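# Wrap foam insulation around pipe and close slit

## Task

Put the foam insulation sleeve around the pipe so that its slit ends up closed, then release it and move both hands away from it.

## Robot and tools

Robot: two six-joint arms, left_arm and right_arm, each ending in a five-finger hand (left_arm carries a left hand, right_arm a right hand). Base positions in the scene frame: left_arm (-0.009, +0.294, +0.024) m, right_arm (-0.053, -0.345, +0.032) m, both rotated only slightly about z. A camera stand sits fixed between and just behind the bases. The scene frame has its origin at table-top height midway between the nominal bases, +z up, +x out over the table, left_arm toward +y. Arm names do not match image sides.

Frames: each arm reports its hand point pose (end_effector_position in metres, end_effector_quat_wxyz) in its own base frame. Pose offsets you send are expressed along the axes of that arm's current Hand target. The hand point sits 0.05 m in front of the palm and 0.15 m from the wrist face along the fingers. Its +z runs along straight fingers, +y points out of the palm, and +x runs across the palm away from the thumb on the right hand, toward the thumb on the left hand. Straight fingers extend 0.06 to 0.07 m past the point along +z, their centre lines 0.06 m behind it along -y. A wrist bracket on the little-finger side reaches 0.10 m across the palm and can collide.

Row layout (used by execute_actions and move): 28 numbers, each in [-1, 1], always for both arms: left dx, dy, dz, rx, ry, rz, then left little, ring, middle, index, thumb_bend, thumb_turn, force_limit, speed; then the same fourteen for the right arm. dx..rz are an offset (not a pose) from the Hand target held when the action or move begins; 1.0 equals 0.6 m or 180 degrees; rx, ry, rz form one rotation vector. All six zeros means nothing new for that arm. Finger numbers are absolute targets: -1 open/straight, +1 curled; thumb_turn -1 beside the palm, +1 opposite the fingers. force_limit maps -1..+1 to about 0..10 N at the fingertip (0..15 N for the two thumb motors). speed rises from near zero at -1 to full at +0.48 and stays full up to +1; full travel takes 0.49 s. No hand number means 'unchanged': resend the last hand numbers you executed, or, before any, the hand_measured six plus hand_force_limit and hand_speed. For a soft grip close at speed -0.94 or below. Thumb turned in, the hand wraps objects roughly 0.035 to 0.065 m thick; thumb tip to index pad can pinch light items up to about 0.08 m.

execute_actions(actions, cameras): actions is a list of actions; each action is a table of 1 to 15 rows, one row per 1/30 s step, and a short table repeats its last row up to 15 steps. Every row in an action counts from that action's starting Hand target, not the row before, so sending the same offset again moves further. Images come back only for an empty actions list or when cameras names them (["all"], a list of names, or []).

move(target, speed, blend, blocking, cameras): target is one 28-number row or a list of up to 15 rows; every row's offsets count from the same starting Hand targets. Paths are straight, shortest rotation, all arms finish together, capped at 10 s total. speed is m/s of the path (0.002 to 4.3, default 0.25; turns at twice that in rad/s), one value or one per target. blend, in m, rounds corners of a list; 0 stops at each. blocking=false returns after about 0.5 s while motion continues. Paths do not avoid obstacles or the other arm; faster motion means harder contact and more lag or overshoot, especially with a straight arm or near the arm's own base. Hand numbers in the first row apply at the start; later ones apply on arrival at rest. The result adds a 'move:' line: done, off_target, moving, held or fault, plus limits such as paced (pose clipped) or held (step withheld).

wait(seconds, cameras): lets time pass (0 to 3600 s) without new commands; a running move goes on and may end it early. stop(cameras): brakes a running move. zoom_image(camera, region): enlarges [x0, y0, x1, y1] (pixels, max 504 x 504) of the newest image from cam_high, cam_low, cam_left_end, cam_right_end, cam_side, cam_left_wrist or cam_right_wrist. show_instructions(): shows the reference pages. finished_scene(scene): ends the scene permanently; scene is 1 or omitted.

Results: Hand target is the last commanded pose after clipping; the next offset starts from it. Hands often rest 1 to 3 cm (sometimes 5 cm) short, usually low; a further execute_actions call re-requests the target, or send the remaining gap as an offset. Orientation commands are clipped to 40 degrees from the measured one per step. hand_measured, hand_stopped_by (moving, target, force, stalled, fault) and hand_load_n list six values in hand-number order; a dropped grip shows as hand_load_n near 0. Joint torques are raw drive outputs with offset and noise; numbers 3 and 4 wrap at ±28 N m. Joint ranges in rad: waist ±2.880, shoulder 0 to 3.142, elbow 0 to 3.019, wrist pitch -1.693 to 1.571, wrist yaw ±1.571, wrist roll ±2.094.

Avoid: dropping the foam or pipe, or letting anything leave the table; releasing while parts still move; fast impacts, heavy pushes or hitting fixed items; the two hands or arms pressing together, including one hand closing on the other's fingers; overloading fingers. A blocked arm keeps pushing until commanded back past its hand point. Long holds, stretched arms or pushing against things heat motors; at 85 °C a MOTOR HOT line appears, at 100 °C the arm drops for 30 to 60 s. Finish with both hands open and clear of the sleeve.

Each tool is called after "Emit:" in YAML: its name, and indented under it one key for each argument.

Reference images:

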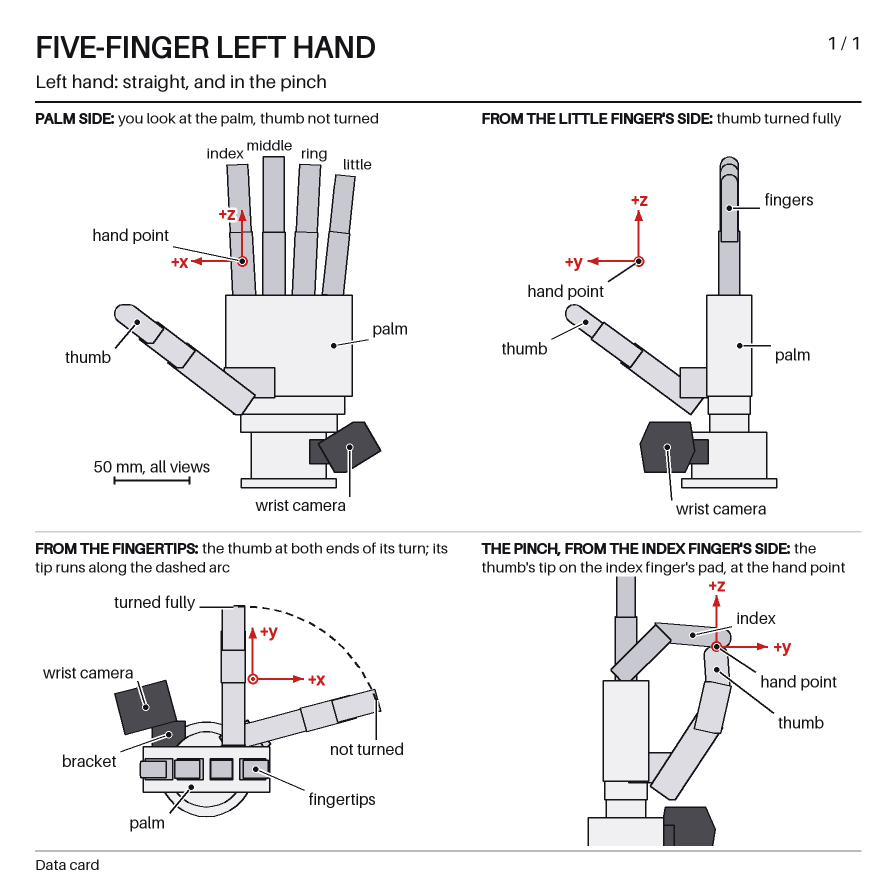

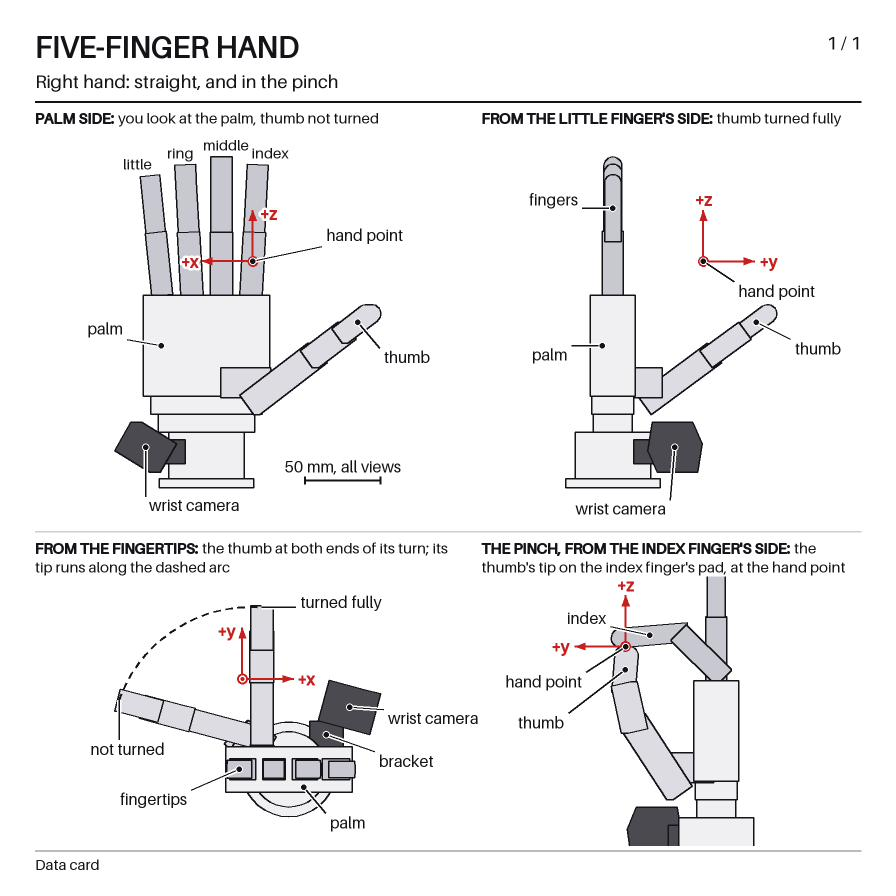

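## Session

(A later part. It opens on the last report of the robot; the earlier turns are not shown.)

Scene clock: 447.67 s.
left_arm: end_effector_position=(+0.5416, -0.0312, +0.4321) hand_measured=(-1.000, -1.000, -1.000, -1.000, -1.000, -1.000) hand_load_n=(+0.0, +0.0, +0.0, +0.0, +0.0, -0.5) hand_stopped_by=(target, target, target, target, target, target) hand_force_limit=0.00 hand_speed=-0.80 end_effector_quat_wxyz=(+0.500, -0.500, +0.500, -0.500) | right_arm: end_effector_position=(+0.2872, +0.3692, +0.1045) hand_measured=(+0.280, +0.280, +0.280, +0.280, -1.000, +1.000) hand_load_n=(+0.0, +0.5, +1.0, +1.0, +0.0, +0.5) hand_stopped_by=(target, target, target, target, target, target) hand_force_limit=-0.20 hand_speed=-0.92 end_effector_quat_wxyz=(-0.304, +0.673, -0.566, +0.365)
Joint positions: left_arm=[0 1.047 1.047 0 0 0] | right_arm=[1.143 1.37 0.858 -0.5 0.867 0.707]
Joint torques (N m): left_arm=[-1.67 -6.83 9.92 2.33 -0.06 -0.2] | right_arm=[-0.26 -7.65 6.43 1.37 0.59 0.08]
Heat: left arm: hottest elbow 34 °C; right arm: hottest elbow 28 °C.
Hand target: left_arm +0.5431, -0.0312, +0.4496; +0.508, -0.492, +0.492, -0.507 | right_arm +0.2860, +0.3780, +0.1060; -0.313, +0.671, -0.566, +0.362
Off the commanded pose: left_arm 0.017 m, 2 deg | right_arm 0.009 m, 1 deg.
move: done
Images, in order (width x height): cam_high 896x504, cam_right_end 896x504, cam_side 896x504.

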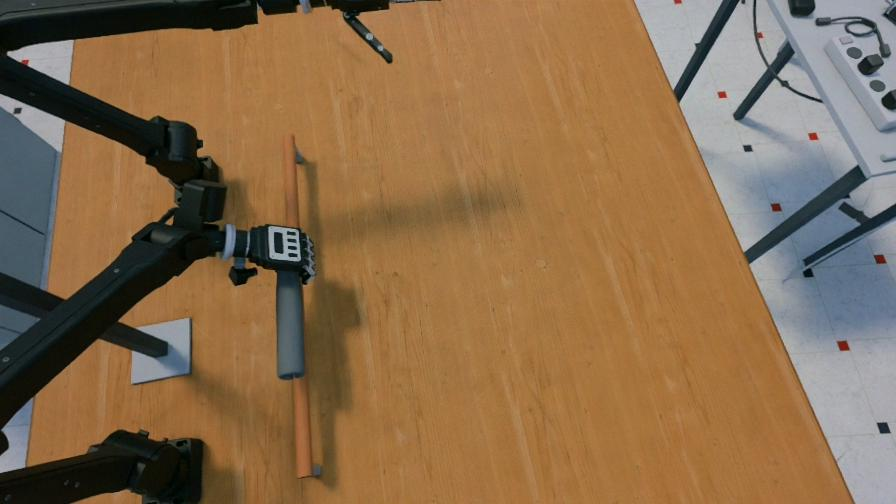

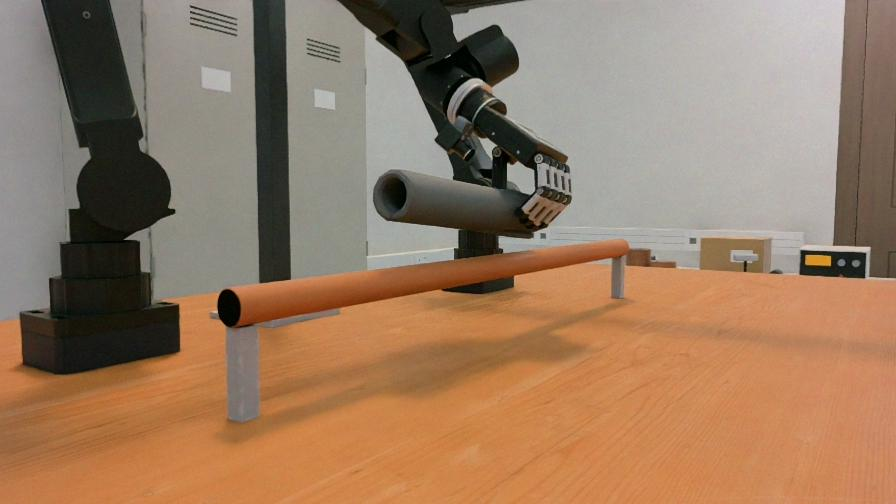

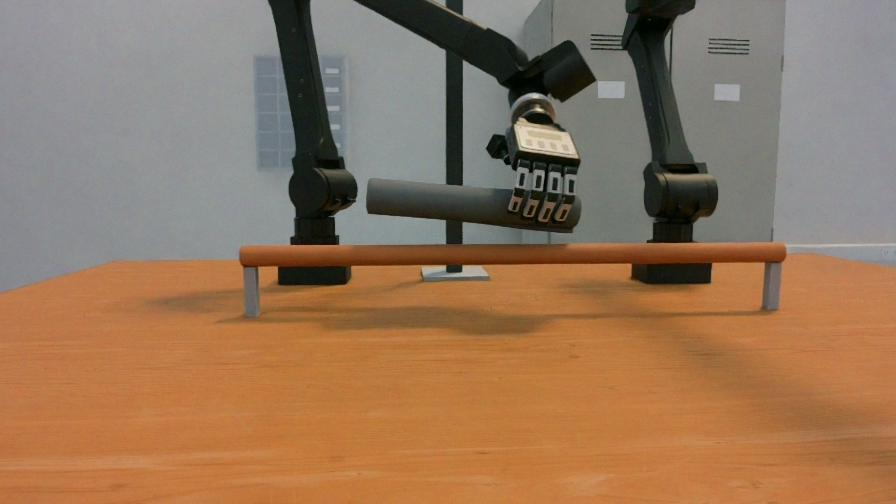

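Emit:
move:
  target: [0,0,0,0,0,0,-1,-1,-1,-1,-1,-1,0,-0.8,-0.0033,0.0208,0.0135,0,-0.01337,0.0198,0.28,0.28,0.28,0.28,-1,1,-0.2,-0.92]
  speed: 0.04
  cameras: ["cam_high","cam_side","cam_right_end"]

Emit:
zoom_image:
  camera: "cam_side"
  region: [350, 150, 610, 280]

Emit:
zoom_image:
  camera: "cam_high"
  region: [240, 240, 340, 400]

Scene clock: 450.30 s.
left_arm: end_effector_position=(+0.5416, -0.0312, +0.4321) hand_measured=(-1.000, -1.000, -1.000, -1.000, -1.000, -1.000) hand_load_n=(+0.0, -0.5, +0.0, +0.0, +0.0, -0.5) hand_stopped_by=(target, target, target, target, target, target) hand_force_limit=0.00 hand_speed=-0.80 end_effector_quat_wxyz=(+0.500, -0.500, +0.500, -0.500) | right_arm: end_effector_position=(+0.2822, +0.3732, +0.0872) hand_measured=(+0.280, +0.280, +0.280, +0.280, -1.000, +1.000) hand_load_n=(+0.0, +0.5, +1.0, +0.5, +0.0, +0.5) hand_stopped_by=(target, target, target, target, target, target) hand_force_limit=-0.20 hand_speed=-0.92 end_effector_quat_wxyz=(-0.327, +0.668, -0.574, +0.342)
Joint positions: left_arm=[0 1.047 1.047 0 0 0] | right_arm=[1.143 1.37 0.796 -0.387 0.833 0.716]
Joint torques (N m): left_arm=[-1.61 -6.83 9.99 2.32 -0.05 -0.2] | right_arm=[-1.9 -8.53 6.2 1.5 0.33 0.1]
Heat: left arm: hottest elbow 34 °C; right arm: hottest elbow 28 °C.
Hand target: left_arm +0.5431, -0.0312, +0.4496; +0.508, -0.492, +0.492, -0.507 | right_arm +0.2859, +0.3779, +0.0909; -0.336, +0.660, -0.580, +0.338
Off the commanded pose: left_arm 0.017 m, 2 deg | right_arm 0.007 m, 2 deg.
move: done
Images, in order (width x height): cam_high 896x504, cam_right_end 896x504, cam_side 896x504.

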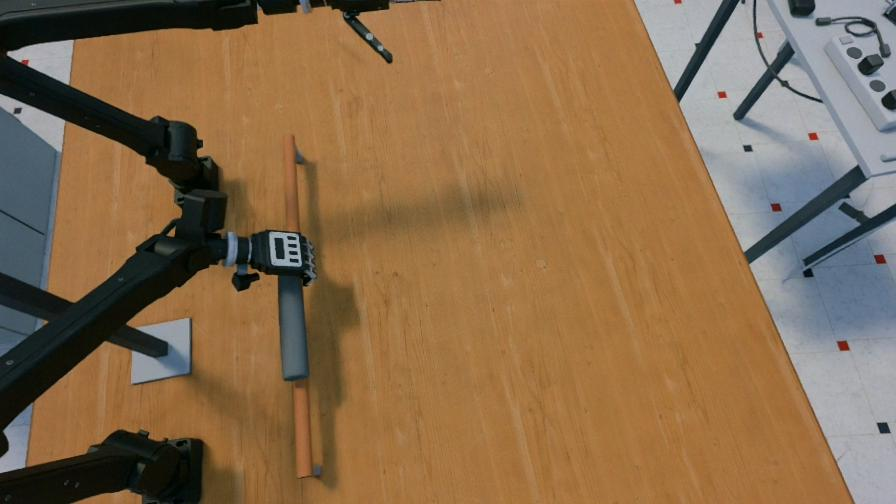

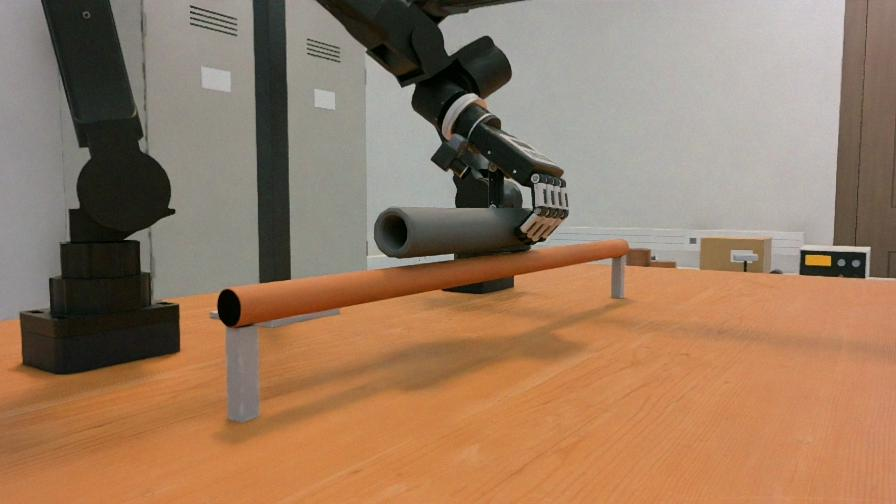

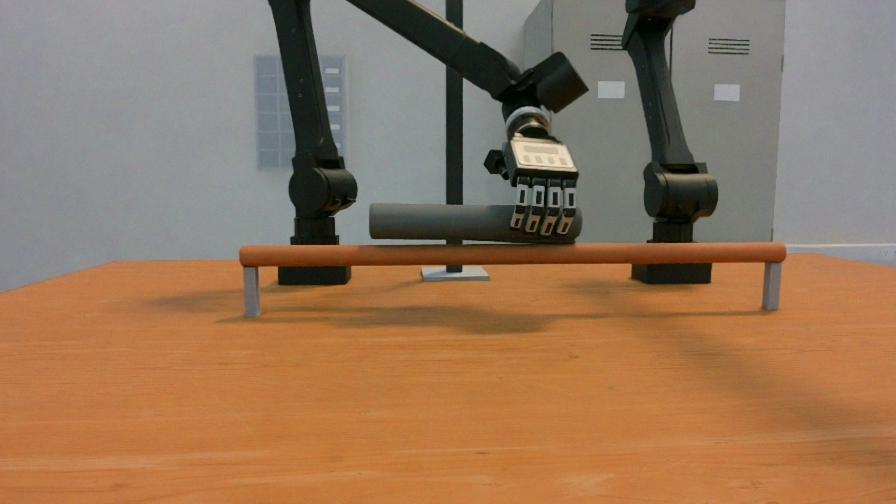

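Scaled by 1.938.

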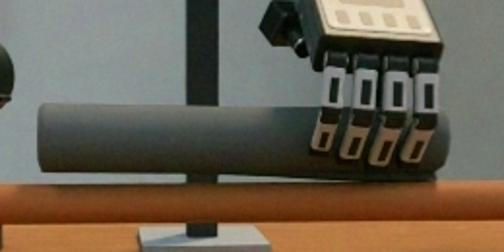

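Scaled by 3.150.

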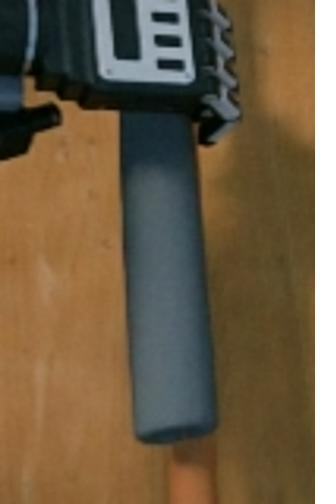

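Emit:
zoom_image:
  camera: "cam_high"
  region: [270, 350, 320, 400]

Emit:
zoom_image:
  camera: "cam_right_end"
  region: [360, 180, 580, 290]

Scaled by 10.080.

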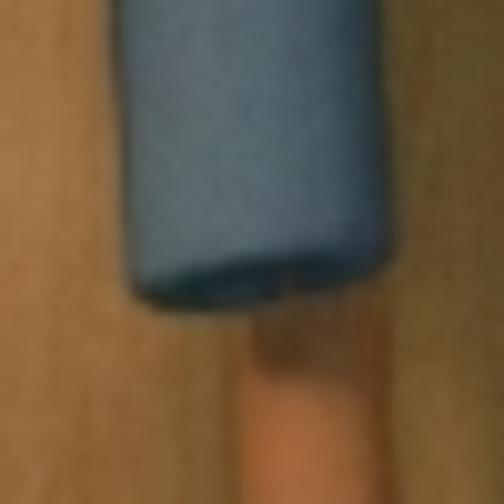

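Scaled by 2.291.

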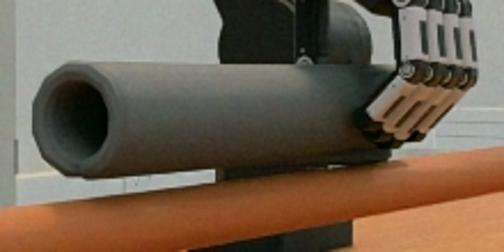

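Emit:
move:
  target:
    - [0,0,0,0,0,0,-1,-1,-1,-1,-1,-1,0,-0.8,-0.0006,0.0084,0.0054,0,0,0,0.28,0.28,0.28,0.28,-1,1,-0.2,-0.92]
    - [0,0,0,0,0,0,-1,-1,-1,-1,-1,-1,0,-0.8,-0.0006,0.0084,0.0054,0,0,0,0.22,0.22,0.22,0.22,-1,1,-0.2,-0.92]
  speed: 0.03
  cameras: ["cam_high","cam_side","cam_right_end"]

Emit:
zoom_image:
  camera: "cam_side"
  region: [350, 150, 610, 280]

Emit:
zoom_image:
  camera: "cam_high"
  region: [240, 240, 340, 400]

Scene clock: 452.03 s.
left_arm: end_effector_position=(+0.5416, -0.0312, +0.4321) hand_measured=(-1.000, -1.000, -1.000, -1.000, -1.000, -1.000) hand_load_n=(+0.0, +0.0, +0.0, +0.0, +0.0, -0.5) hand_stopped_by=(target, target, target, target, target, target) hand_force_limit=0.00 hand_speed=-0.80 end_effector_quat_wxyz=(+0.500, -0.500, +0.500, -0.500) | right_arm: end_effector_position=(+0.2825, +0.3738, +0.0860) hand_measured=(+0.220, +0.220, +0.220, +0.220, -1.000, +1.000) hand_load_n=(+0.0, +0.0, +0.5, +0.0, +0.5, +0.0) hand_stopped_by=(target, target, target, target, target, target) hand_force_limit=-0.20 hand_speed=-0.92 end_effector_quat_wxyz=(-0.331, +0.666, -0.575, +0.341)
Joint positions: left_arm=[0 1.047 1.047 0 0 0] | right_arm=[1.143 1.37 0.788 -0.369 0.833 0.716]
Joint torques (N m): left_arm=[-1.67 -7 9.99 2.35 -0.08 -0.2] | right_arm=[-1.49 -7.82 6.06 1.44 0.37 0.09]
Heat: left arm: hottest elbow 34 °C; right arm: hottest elbow 28 °C.
Hand target: left_arm +0.5431, -0.0312, +0.4496; +0.508, -0.492, +0.492, -0.507 | right_arm +0.2859, +0.3780, +0.0850; -0.336, +0.660, -0.580, +0.338
Off the commanded pose: left_arm 0.017 m, 2 deg | right_arm 0.005 m, 1 deg.
move: done
Images, in order (width x height): cam_high 896x504, cam_right_end 896x504, cam_side 896x504.

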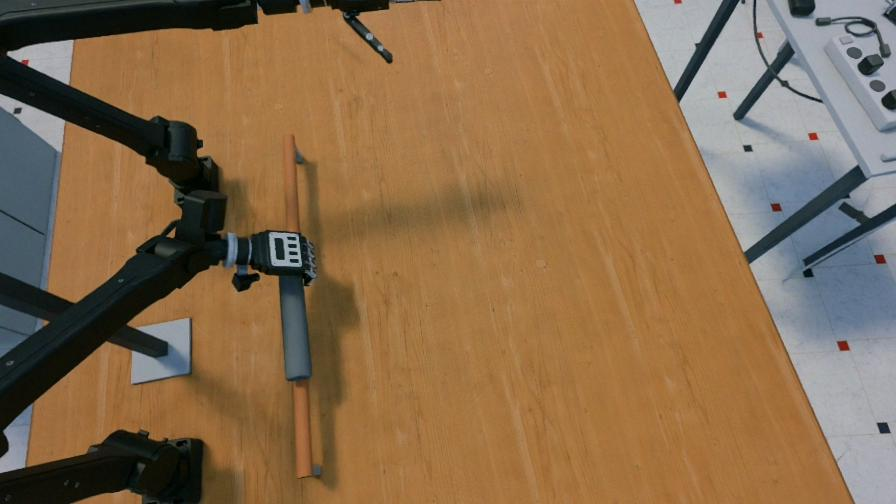

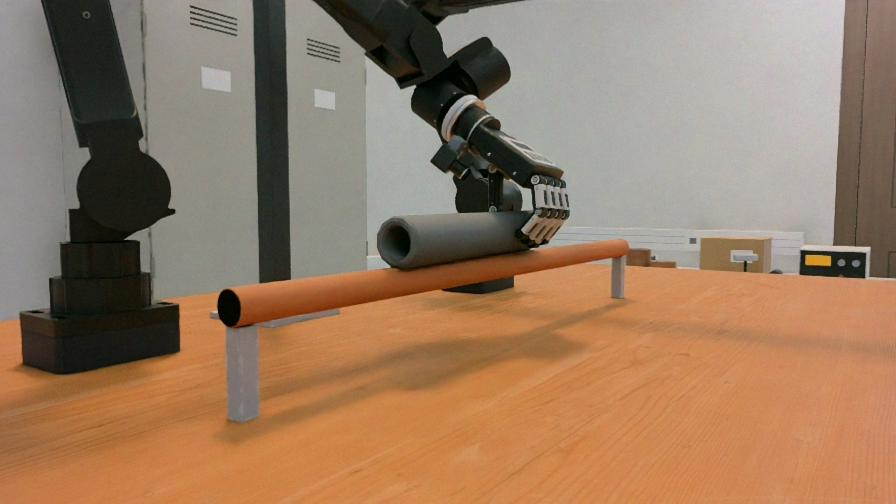

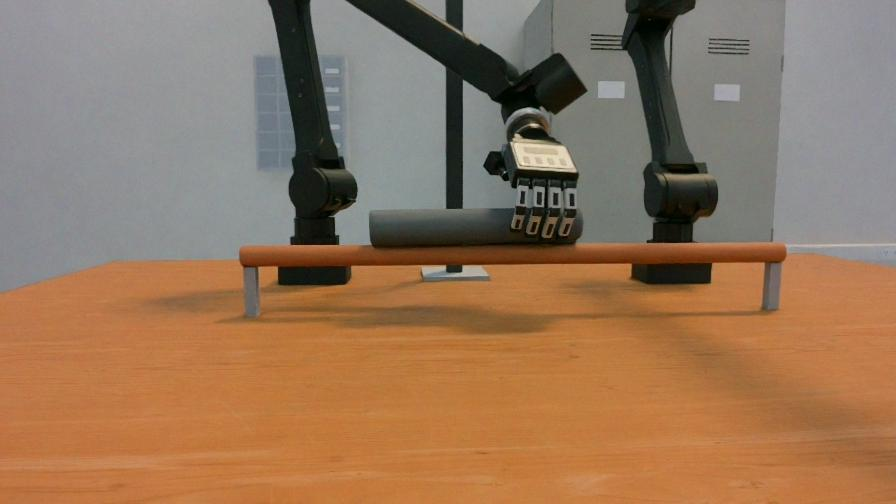

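Scaled by 1.938.

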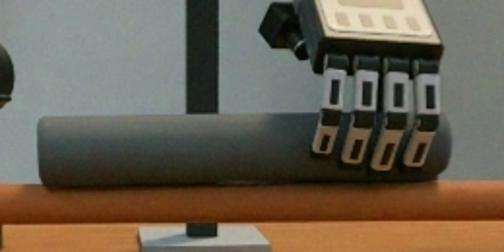

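Scaled by 3.150.

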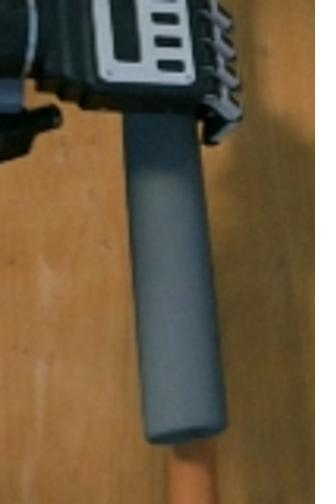

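Emit:
zoom_image:
  camera: "cam_high"
  region: [270, 350, 320, 400]

Emit:
zoom_image:
  camera: "cam_right_end"
  region: [360, 180, 580, 290]

Scaled by 10.080.

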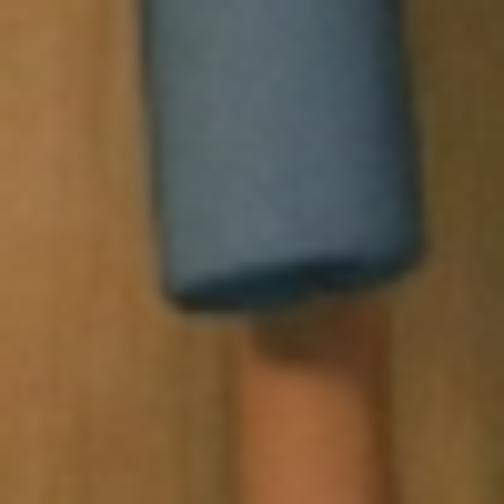

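Scaled by 2.291.

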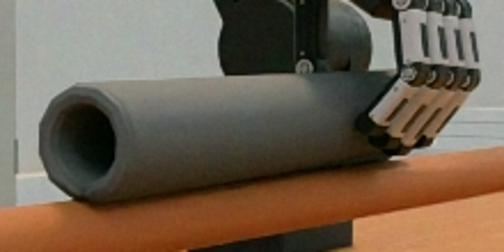

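Emit:
move:
  target: [0,0,0,0,0,0,-1,-1,-1,-1,-1,-1,0,-0.8,0,0,0,0,0,0,0.27,0.27,0.27,0.27,-1,1,-0.2,-0.92]
  speed: 0.03
  cameras: ["cam_high","cam_right_end"]

Emit:
zoom_image:
  camera: "cam_high"
  region: [240, 240, 340, 400]

Emit:
zoom_image:
  camera: "cam_right_end"
  region: [360, 180, 580, 290]

Scene clock: 453.30 s.
left_arm: end_effector_position=(+0.5416, -0.0312, +0.4321) hand_measured=(-1.000, -1.000, -1.000, -1.000, -1.000, -1.000) hand_load_n=(+0.0, +0.0, +0.0, +0.0, +0.0, +0.0) hand_stopped_by=(target, target, target, target, target, target) hand_force_limit=0.00 hand_speed=-0.80 end_effector_quat_wxyz=(+0.500, -0.500, +0.500, -0.500) | right_arm: end_effector_position=(+0.2826, +0.3741, +0.0862) hand_measured=(+0.270, +0.270, +0.270, +0.270, -1.000, +1.000) hand_load_n=(+0.0, +0.5, +1.5, +1.0, +0.0, +0.5) hand_stopped_by=(target, target, target, target, target, target) hand_force_limit=-0.20 hand_speed=-0.92 end_effector_quat_wxyz=(-0.332, +0.665, -0.575, +0.341)
Joint positions: left_arm=[0 1.047 1.047 0 0 0] | right_arm=[1.143 1.37 0.788 -0.367 0.833 0.716]
Joint torques (N m): left_arm=[-1.85 -7.18 9.94 2.29 -0.06 -0.19] | right_arm=[-1.61 -7.65 6.08 1.46 0.36 0.11]
Heat: left arm: hottest elbow 34 °C; right arm: hottest elbow 28 °C.
Hand target: left_arm +0.5431, -0.0312, +0.4496; +0.508, -0.492, +0.492, -0.507 | right_arm +0.2859, +0.3780, +0.0850; -0.336, +0.660, -0.580, +0.338
Off the commanded pose: left_arm 0.017 m, 2 deg | right_arm 0.005 m, 1 deg.
move: done

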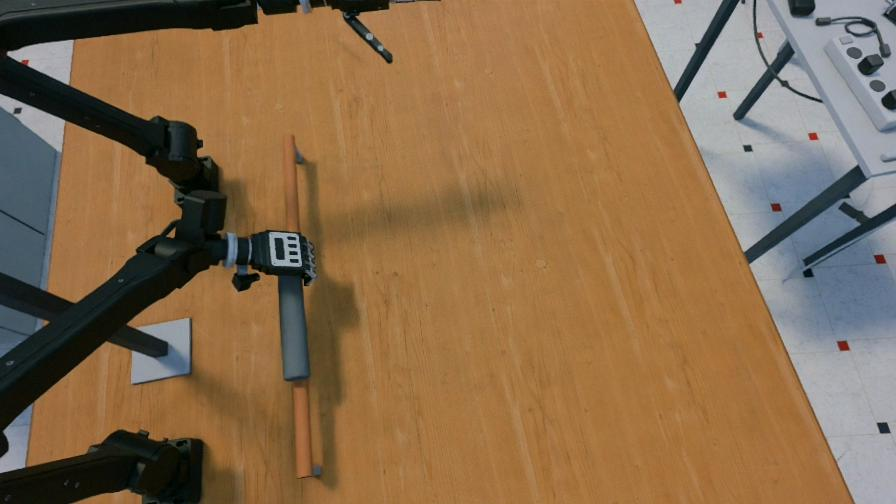

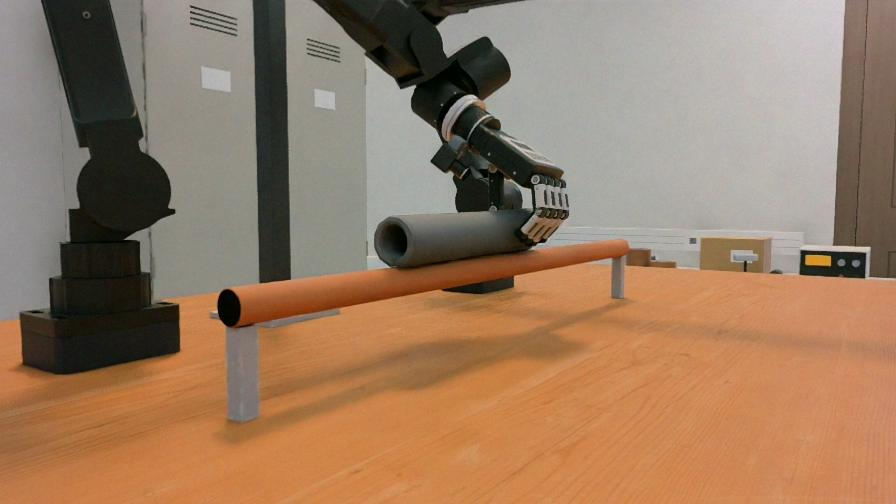

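Scaled by 3.150.

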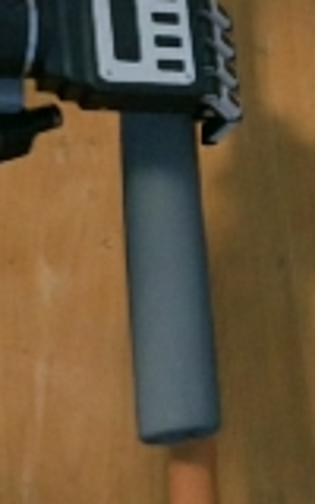

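Scaled by 2.291.

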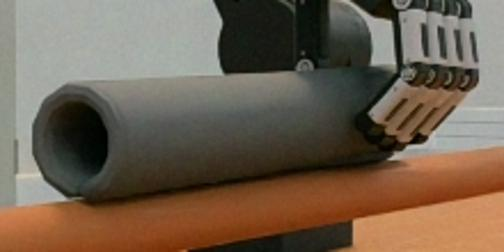

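Emit:
move:
  target: [0,0,0,0,0,0,-1,-1,-1,-1,-1,-1,0,-0.8,0,0.001,0.0046,-0.0281,0.0047,0.003,0.27,0.27,0.27,0.27,-1,1,-0.2,-0.92]
  speed: 0.04
  cameras: ["cam_high","cam_right_end","cam_side"]

Emit:
zoom_image:
  camera: "cam_high"
  region: [240, 240, 340, 400]

Emit:
zoom_image:
  camera: "cam_right_end"
  region: [360, 180, 580, 290]

Scene clock: 455.27 s.
left_arm: end_effector_position=(+0.5416, -0.0312, +0.4321) hand_measured=(-1.000, -1.000, -1.000, -1.000, -1.000, -1.000) hand_load_n=(+0.0, +0.0, +0.0, +0.0, +0.0, +0.0) hand_stopped_by=(target, target, target, target, target, target) hand_force_limit=0.00 hand_speed=-0.80 end_effector_quat_wxyz=(+0.500, -0.500, +0.500, -0.500) | right_arm: end_effector_position=(+0.2756, +0.3716, +0.0761) hand_measured=(+0.270, +0.270, +0.270, +0.270, -1.000, +1.000) hand_load_n=(+0.0, +0.5, +1.0, +0.5, +0.5, +0.5) hand_stopped_by=(target, target, target, target, target, target) hand_force_limit=-0.20 hand_speed=-0.92 end_effector_quat_wxyz=(-0.303, +0.679, -0.590, +0.315)
Joint positions: left_arm=[0 1.047 1.047 0 0 0] | right_arm=[1.126 1.384 0.813 -0.458 0.765 0.765]
Joint torques (N m): left_arm=[-1.67 -7.12 9.98 2.29 -0.08 -0.18] | right_arm=[-2.73 -7.65 8.09 0.34 0.36 0.11]
Heat: left arm: hottest elbow 34 °C; right arm: hottest elbow 28 °C.
Hand target: left_arm +0.5431, -0.0312, +0.4496; +0.508, -0.492, +0.492, -0.507 | right_arm +0.2880, +0.3781, +0.0829; -0.304, +0.669, -0.600, +0.316
Off the commanded pose: left_arm 0.017 m, 2 deg | right_arm 0.016 m, 2 deg.
move: off_target (right_arm)

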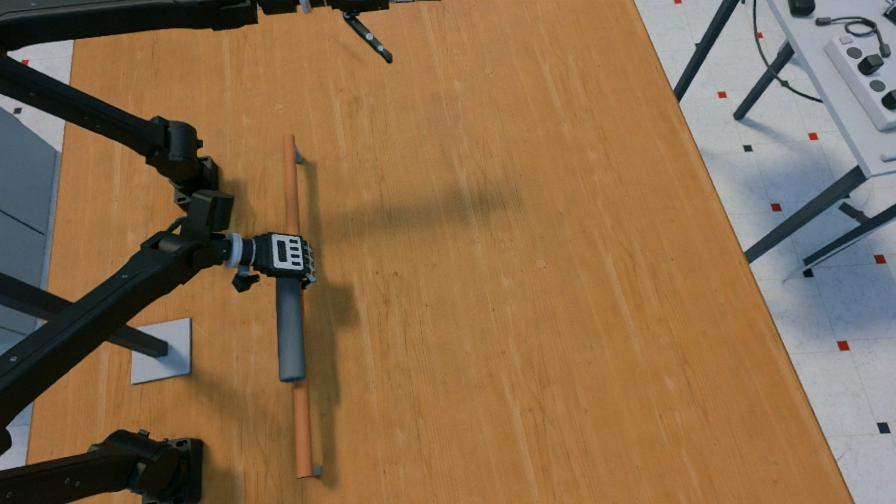

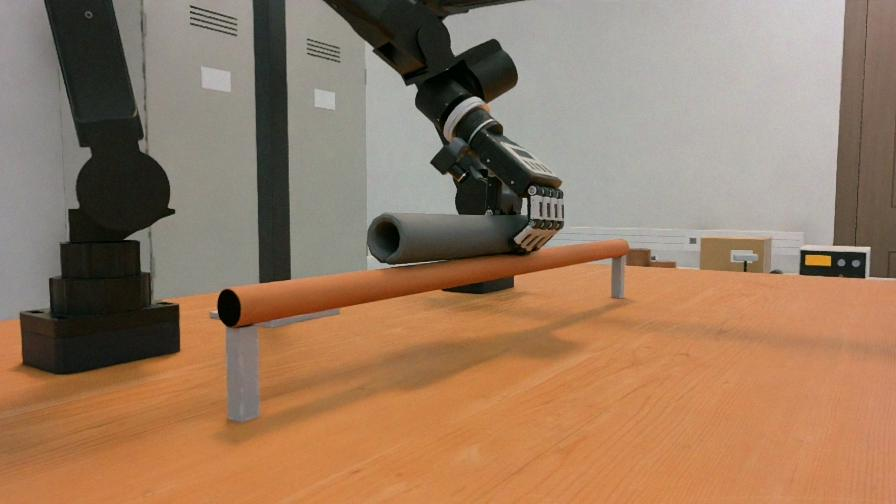

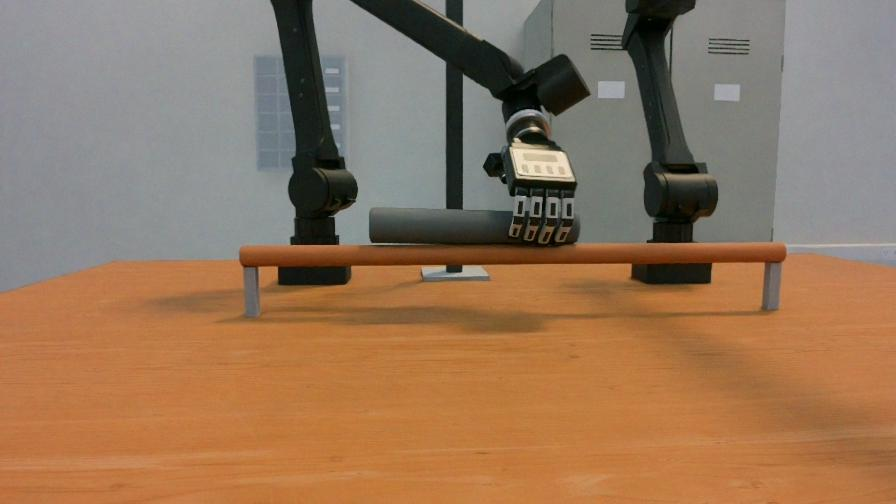

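Scaled by 3.150.

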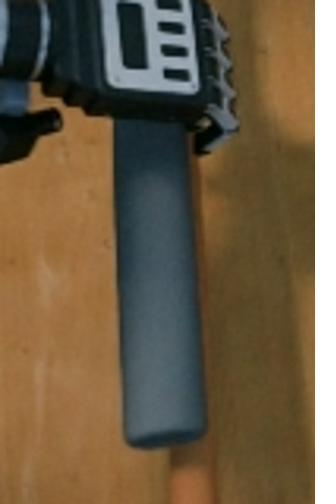

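Scaled by 2.291.

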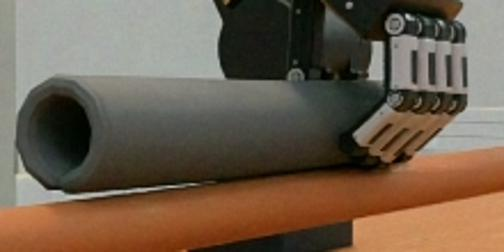

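Emit:
move:
  target: [0,0,0,0,0,0,-1,-1,-1,-1,-1,-1,0,-0.8,0.0009,-0.0096,-0.0012,0,0,0,0.27,0.27,0.27,0.27,-1,1,-0.2,-0.92]
  speed: 0.04
  cameras: ["cam_high","cam_right_end","cam_side"]

Emit:
zoom_image:
  camera: "cam_high"
  region: [240, 240, 340, 400]

Emit:
zoom_image:
  camera: "cam_right_end"
  region: [360, 180, 580, 290]

Scene clock: 457.30 s.
left_arm: end_effector_position=(+0.5416, -0.0312, +0.4321) hand_measured=(-1.000, -1.000, -1.000, -1.000, -1.000, -1.000) hand_load_n=(+0.0, -0.5, +0.0, +0.0, +0.0, -0.5) hand_stopped_by=(target, target, target, target, target, target) hand_force_limit=0.00 hand_speed=-0.80 end_effector_quat_wxyz=(+0.500, -0.500, +0.500, -0.500) | right_arm: end_effector_position=(+0.2765, +0.3708, +0.0768) hand_measured=(+0.270, +0.270, +0.270, +0.270, -1.000, +1.000) hand_load_n=(+0.0, +0.5, +0.5, +0.5, +0.0, +1.0) hand_stopped_by=(target, target, target, target, target, target) hand_force_limit=-0.20 hand_speed=-0.92 end_effector_quat_wxyz=(-0.299, +0.679, -0.592, +0.314)
Joint positions: left_arm=[0 1.047 1.047 0 0 0] | right_arm=[1.121 1.384 0.819 -0.468 0.759 0.765]
Joint torques (N m): left_arm=[-1.73 -7 9.95 2.26 -0.06 -0.21] | right_arm=[-3.37 -7.65 8.31 0.31 0.46 0.02]
Heat: left arm: hottest elbow 34 °C; right arm: hottest elbow 28 °C.
Hand target: left_arm +0.5431, -0.0312, +0.4496; +0.508, -0.492, +0.492, -0.507 | right_arm +0.2910, +0.3780, +0.0878; -0.304, +0.669, -0.600, +0.316
Off the commanded pose: left_arm 0.017 m, 2 deg | right_arm 0.020 m, 2 deg.
move: off_target (right_arm)

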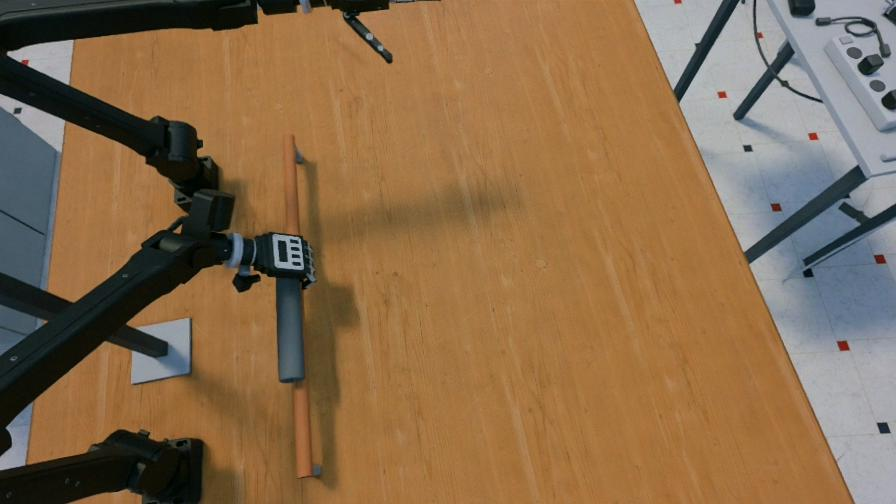

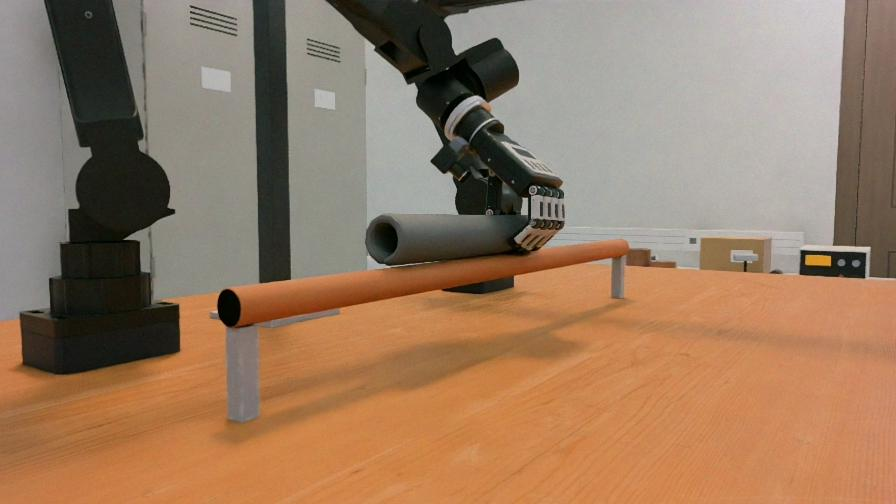

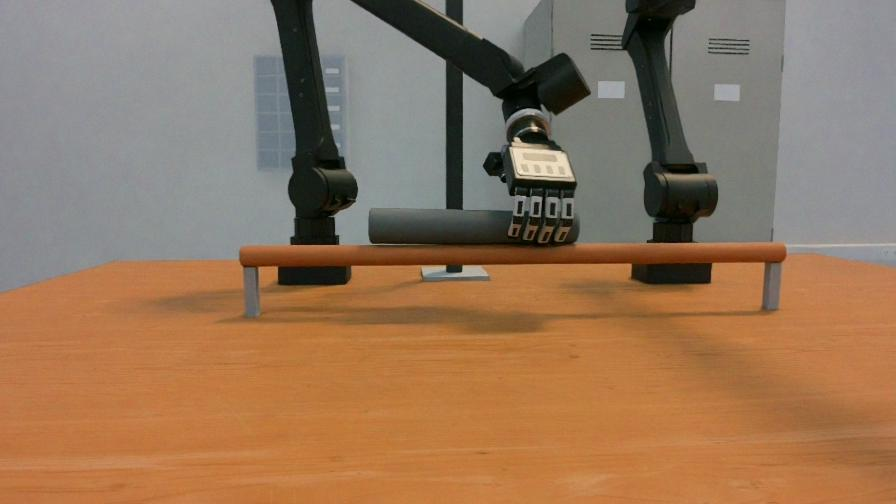

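Scaled by 3.150.

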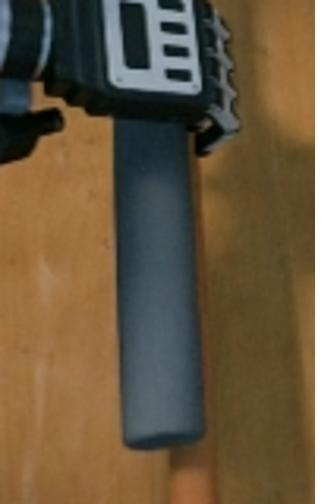

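Scaled by 2.291.

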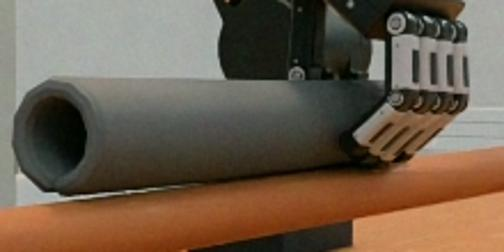

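Emit:
move:
  target: [0,0,0,0,0,0,-1,-1,-1,-1,-1,-1,0,-0.8,0.0038,-0.0517,-0.0404,0,0,0,0.27,0.27,0.27,0.27,-1,1,-0.2,-0.92]
  speed: 0.06
  cameras: ["cam_high","cam_right_end","cam_side"]

Emit:
zoom_image:
  camera: "cam_high"
  region: [240, 240, 340, 400]

Emit:
zoom_image:
  camera: "cam_right_end"
  region: [360, 140, 580, 250]

Scene clock: 458.83 s.
left_arm: end_effector_position=(+0.5416, -0.0312, +0.4321) hand_measured=(-1.000, -1.000, -1.000, -1.000, -1.000, -1.000) hand_load_n=(-0.5, +0.0, +0.0, +0.0, +0.0, +0.0) hand_stopped_by=(target, target, target, target, target, target) hand_force_limit=0.00 hand_speed=-0.80 end_effector_quat_wxyz=(+0.500, -0.500, +0.500, -0.500) | right_arm: end_effector_position=(+0.2792, +0.3679, +0.1017) hand_measured=(+0.270, +0.270, +0.270, +0.270, -1.000, +1.000) hand_load_n=(+0.0, +0.5, +1.0, +0.5, +0.0, +0.5) hand_stopped_by=(target, target, target, target, target, target) hand_force_limit=-0.20 hand_speed=-0.92 end_effector_quat_wxyz=(-0.284, +0.683, -0.592, +0.319)
Joint positions: left_arm=[0 1.047 1.047 0 0 0] | right_arm=[1.113 1.358 0.88 -0.587 0.759 0.765]
Joint torques (N m): left_arm=[-1.79 -7.24 9.89 2.28 -0.08 -0.2] | right_arm=[-2.37 -10.05 8.91 0.47 0.5 -0.02]
Heat: left arm: hottest elbow 34 °C; right arm: hottest elbow 28 °C.
Hand target: left_arm +0.5431, -0.0312, +0.4496; +0.508, -0.492, +0.492, -0.507 | right_arm +0.2910, +0.3780, +0.1273; -0.304, +0.669, -0.600, +0.316
Off the commanded pose: left_arm 0.017 m, 2 deg | right_arm 0.030 m, 3 deg.
move: off_target (right_arm)

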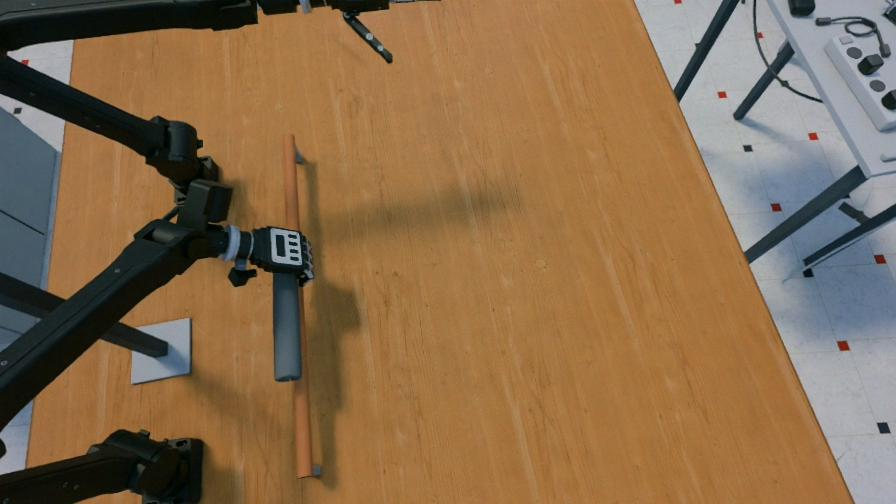

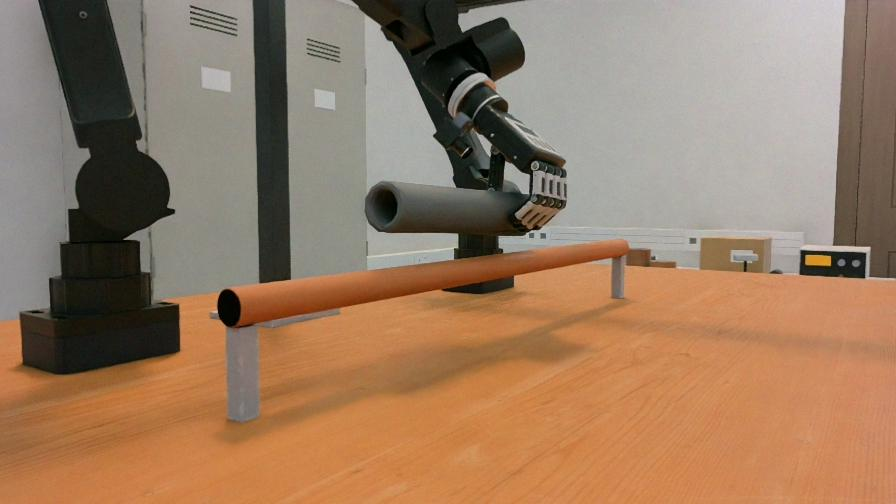

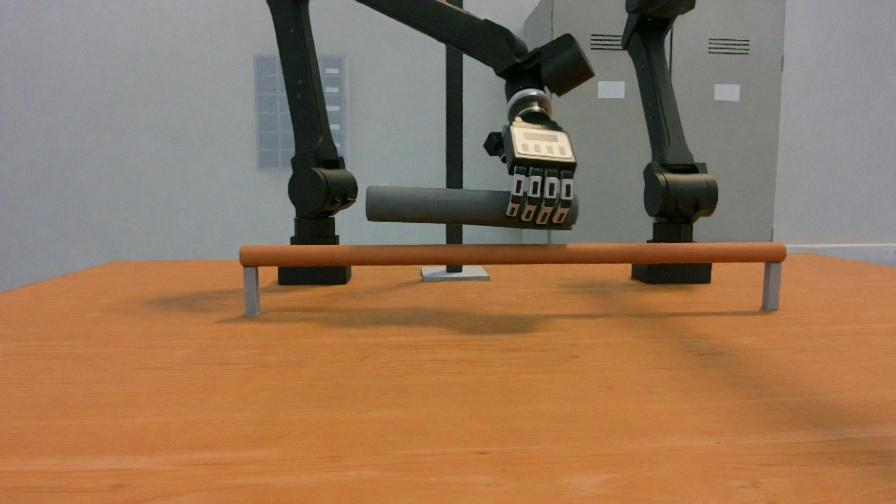

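Scaled by 3.150.

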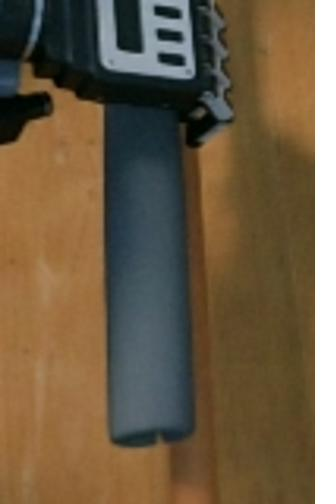

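Scaled by 2.291.

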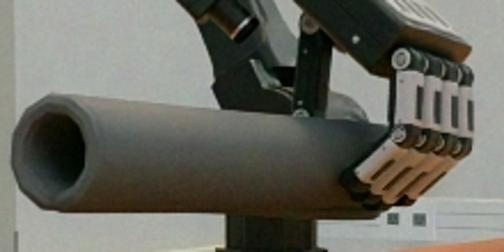

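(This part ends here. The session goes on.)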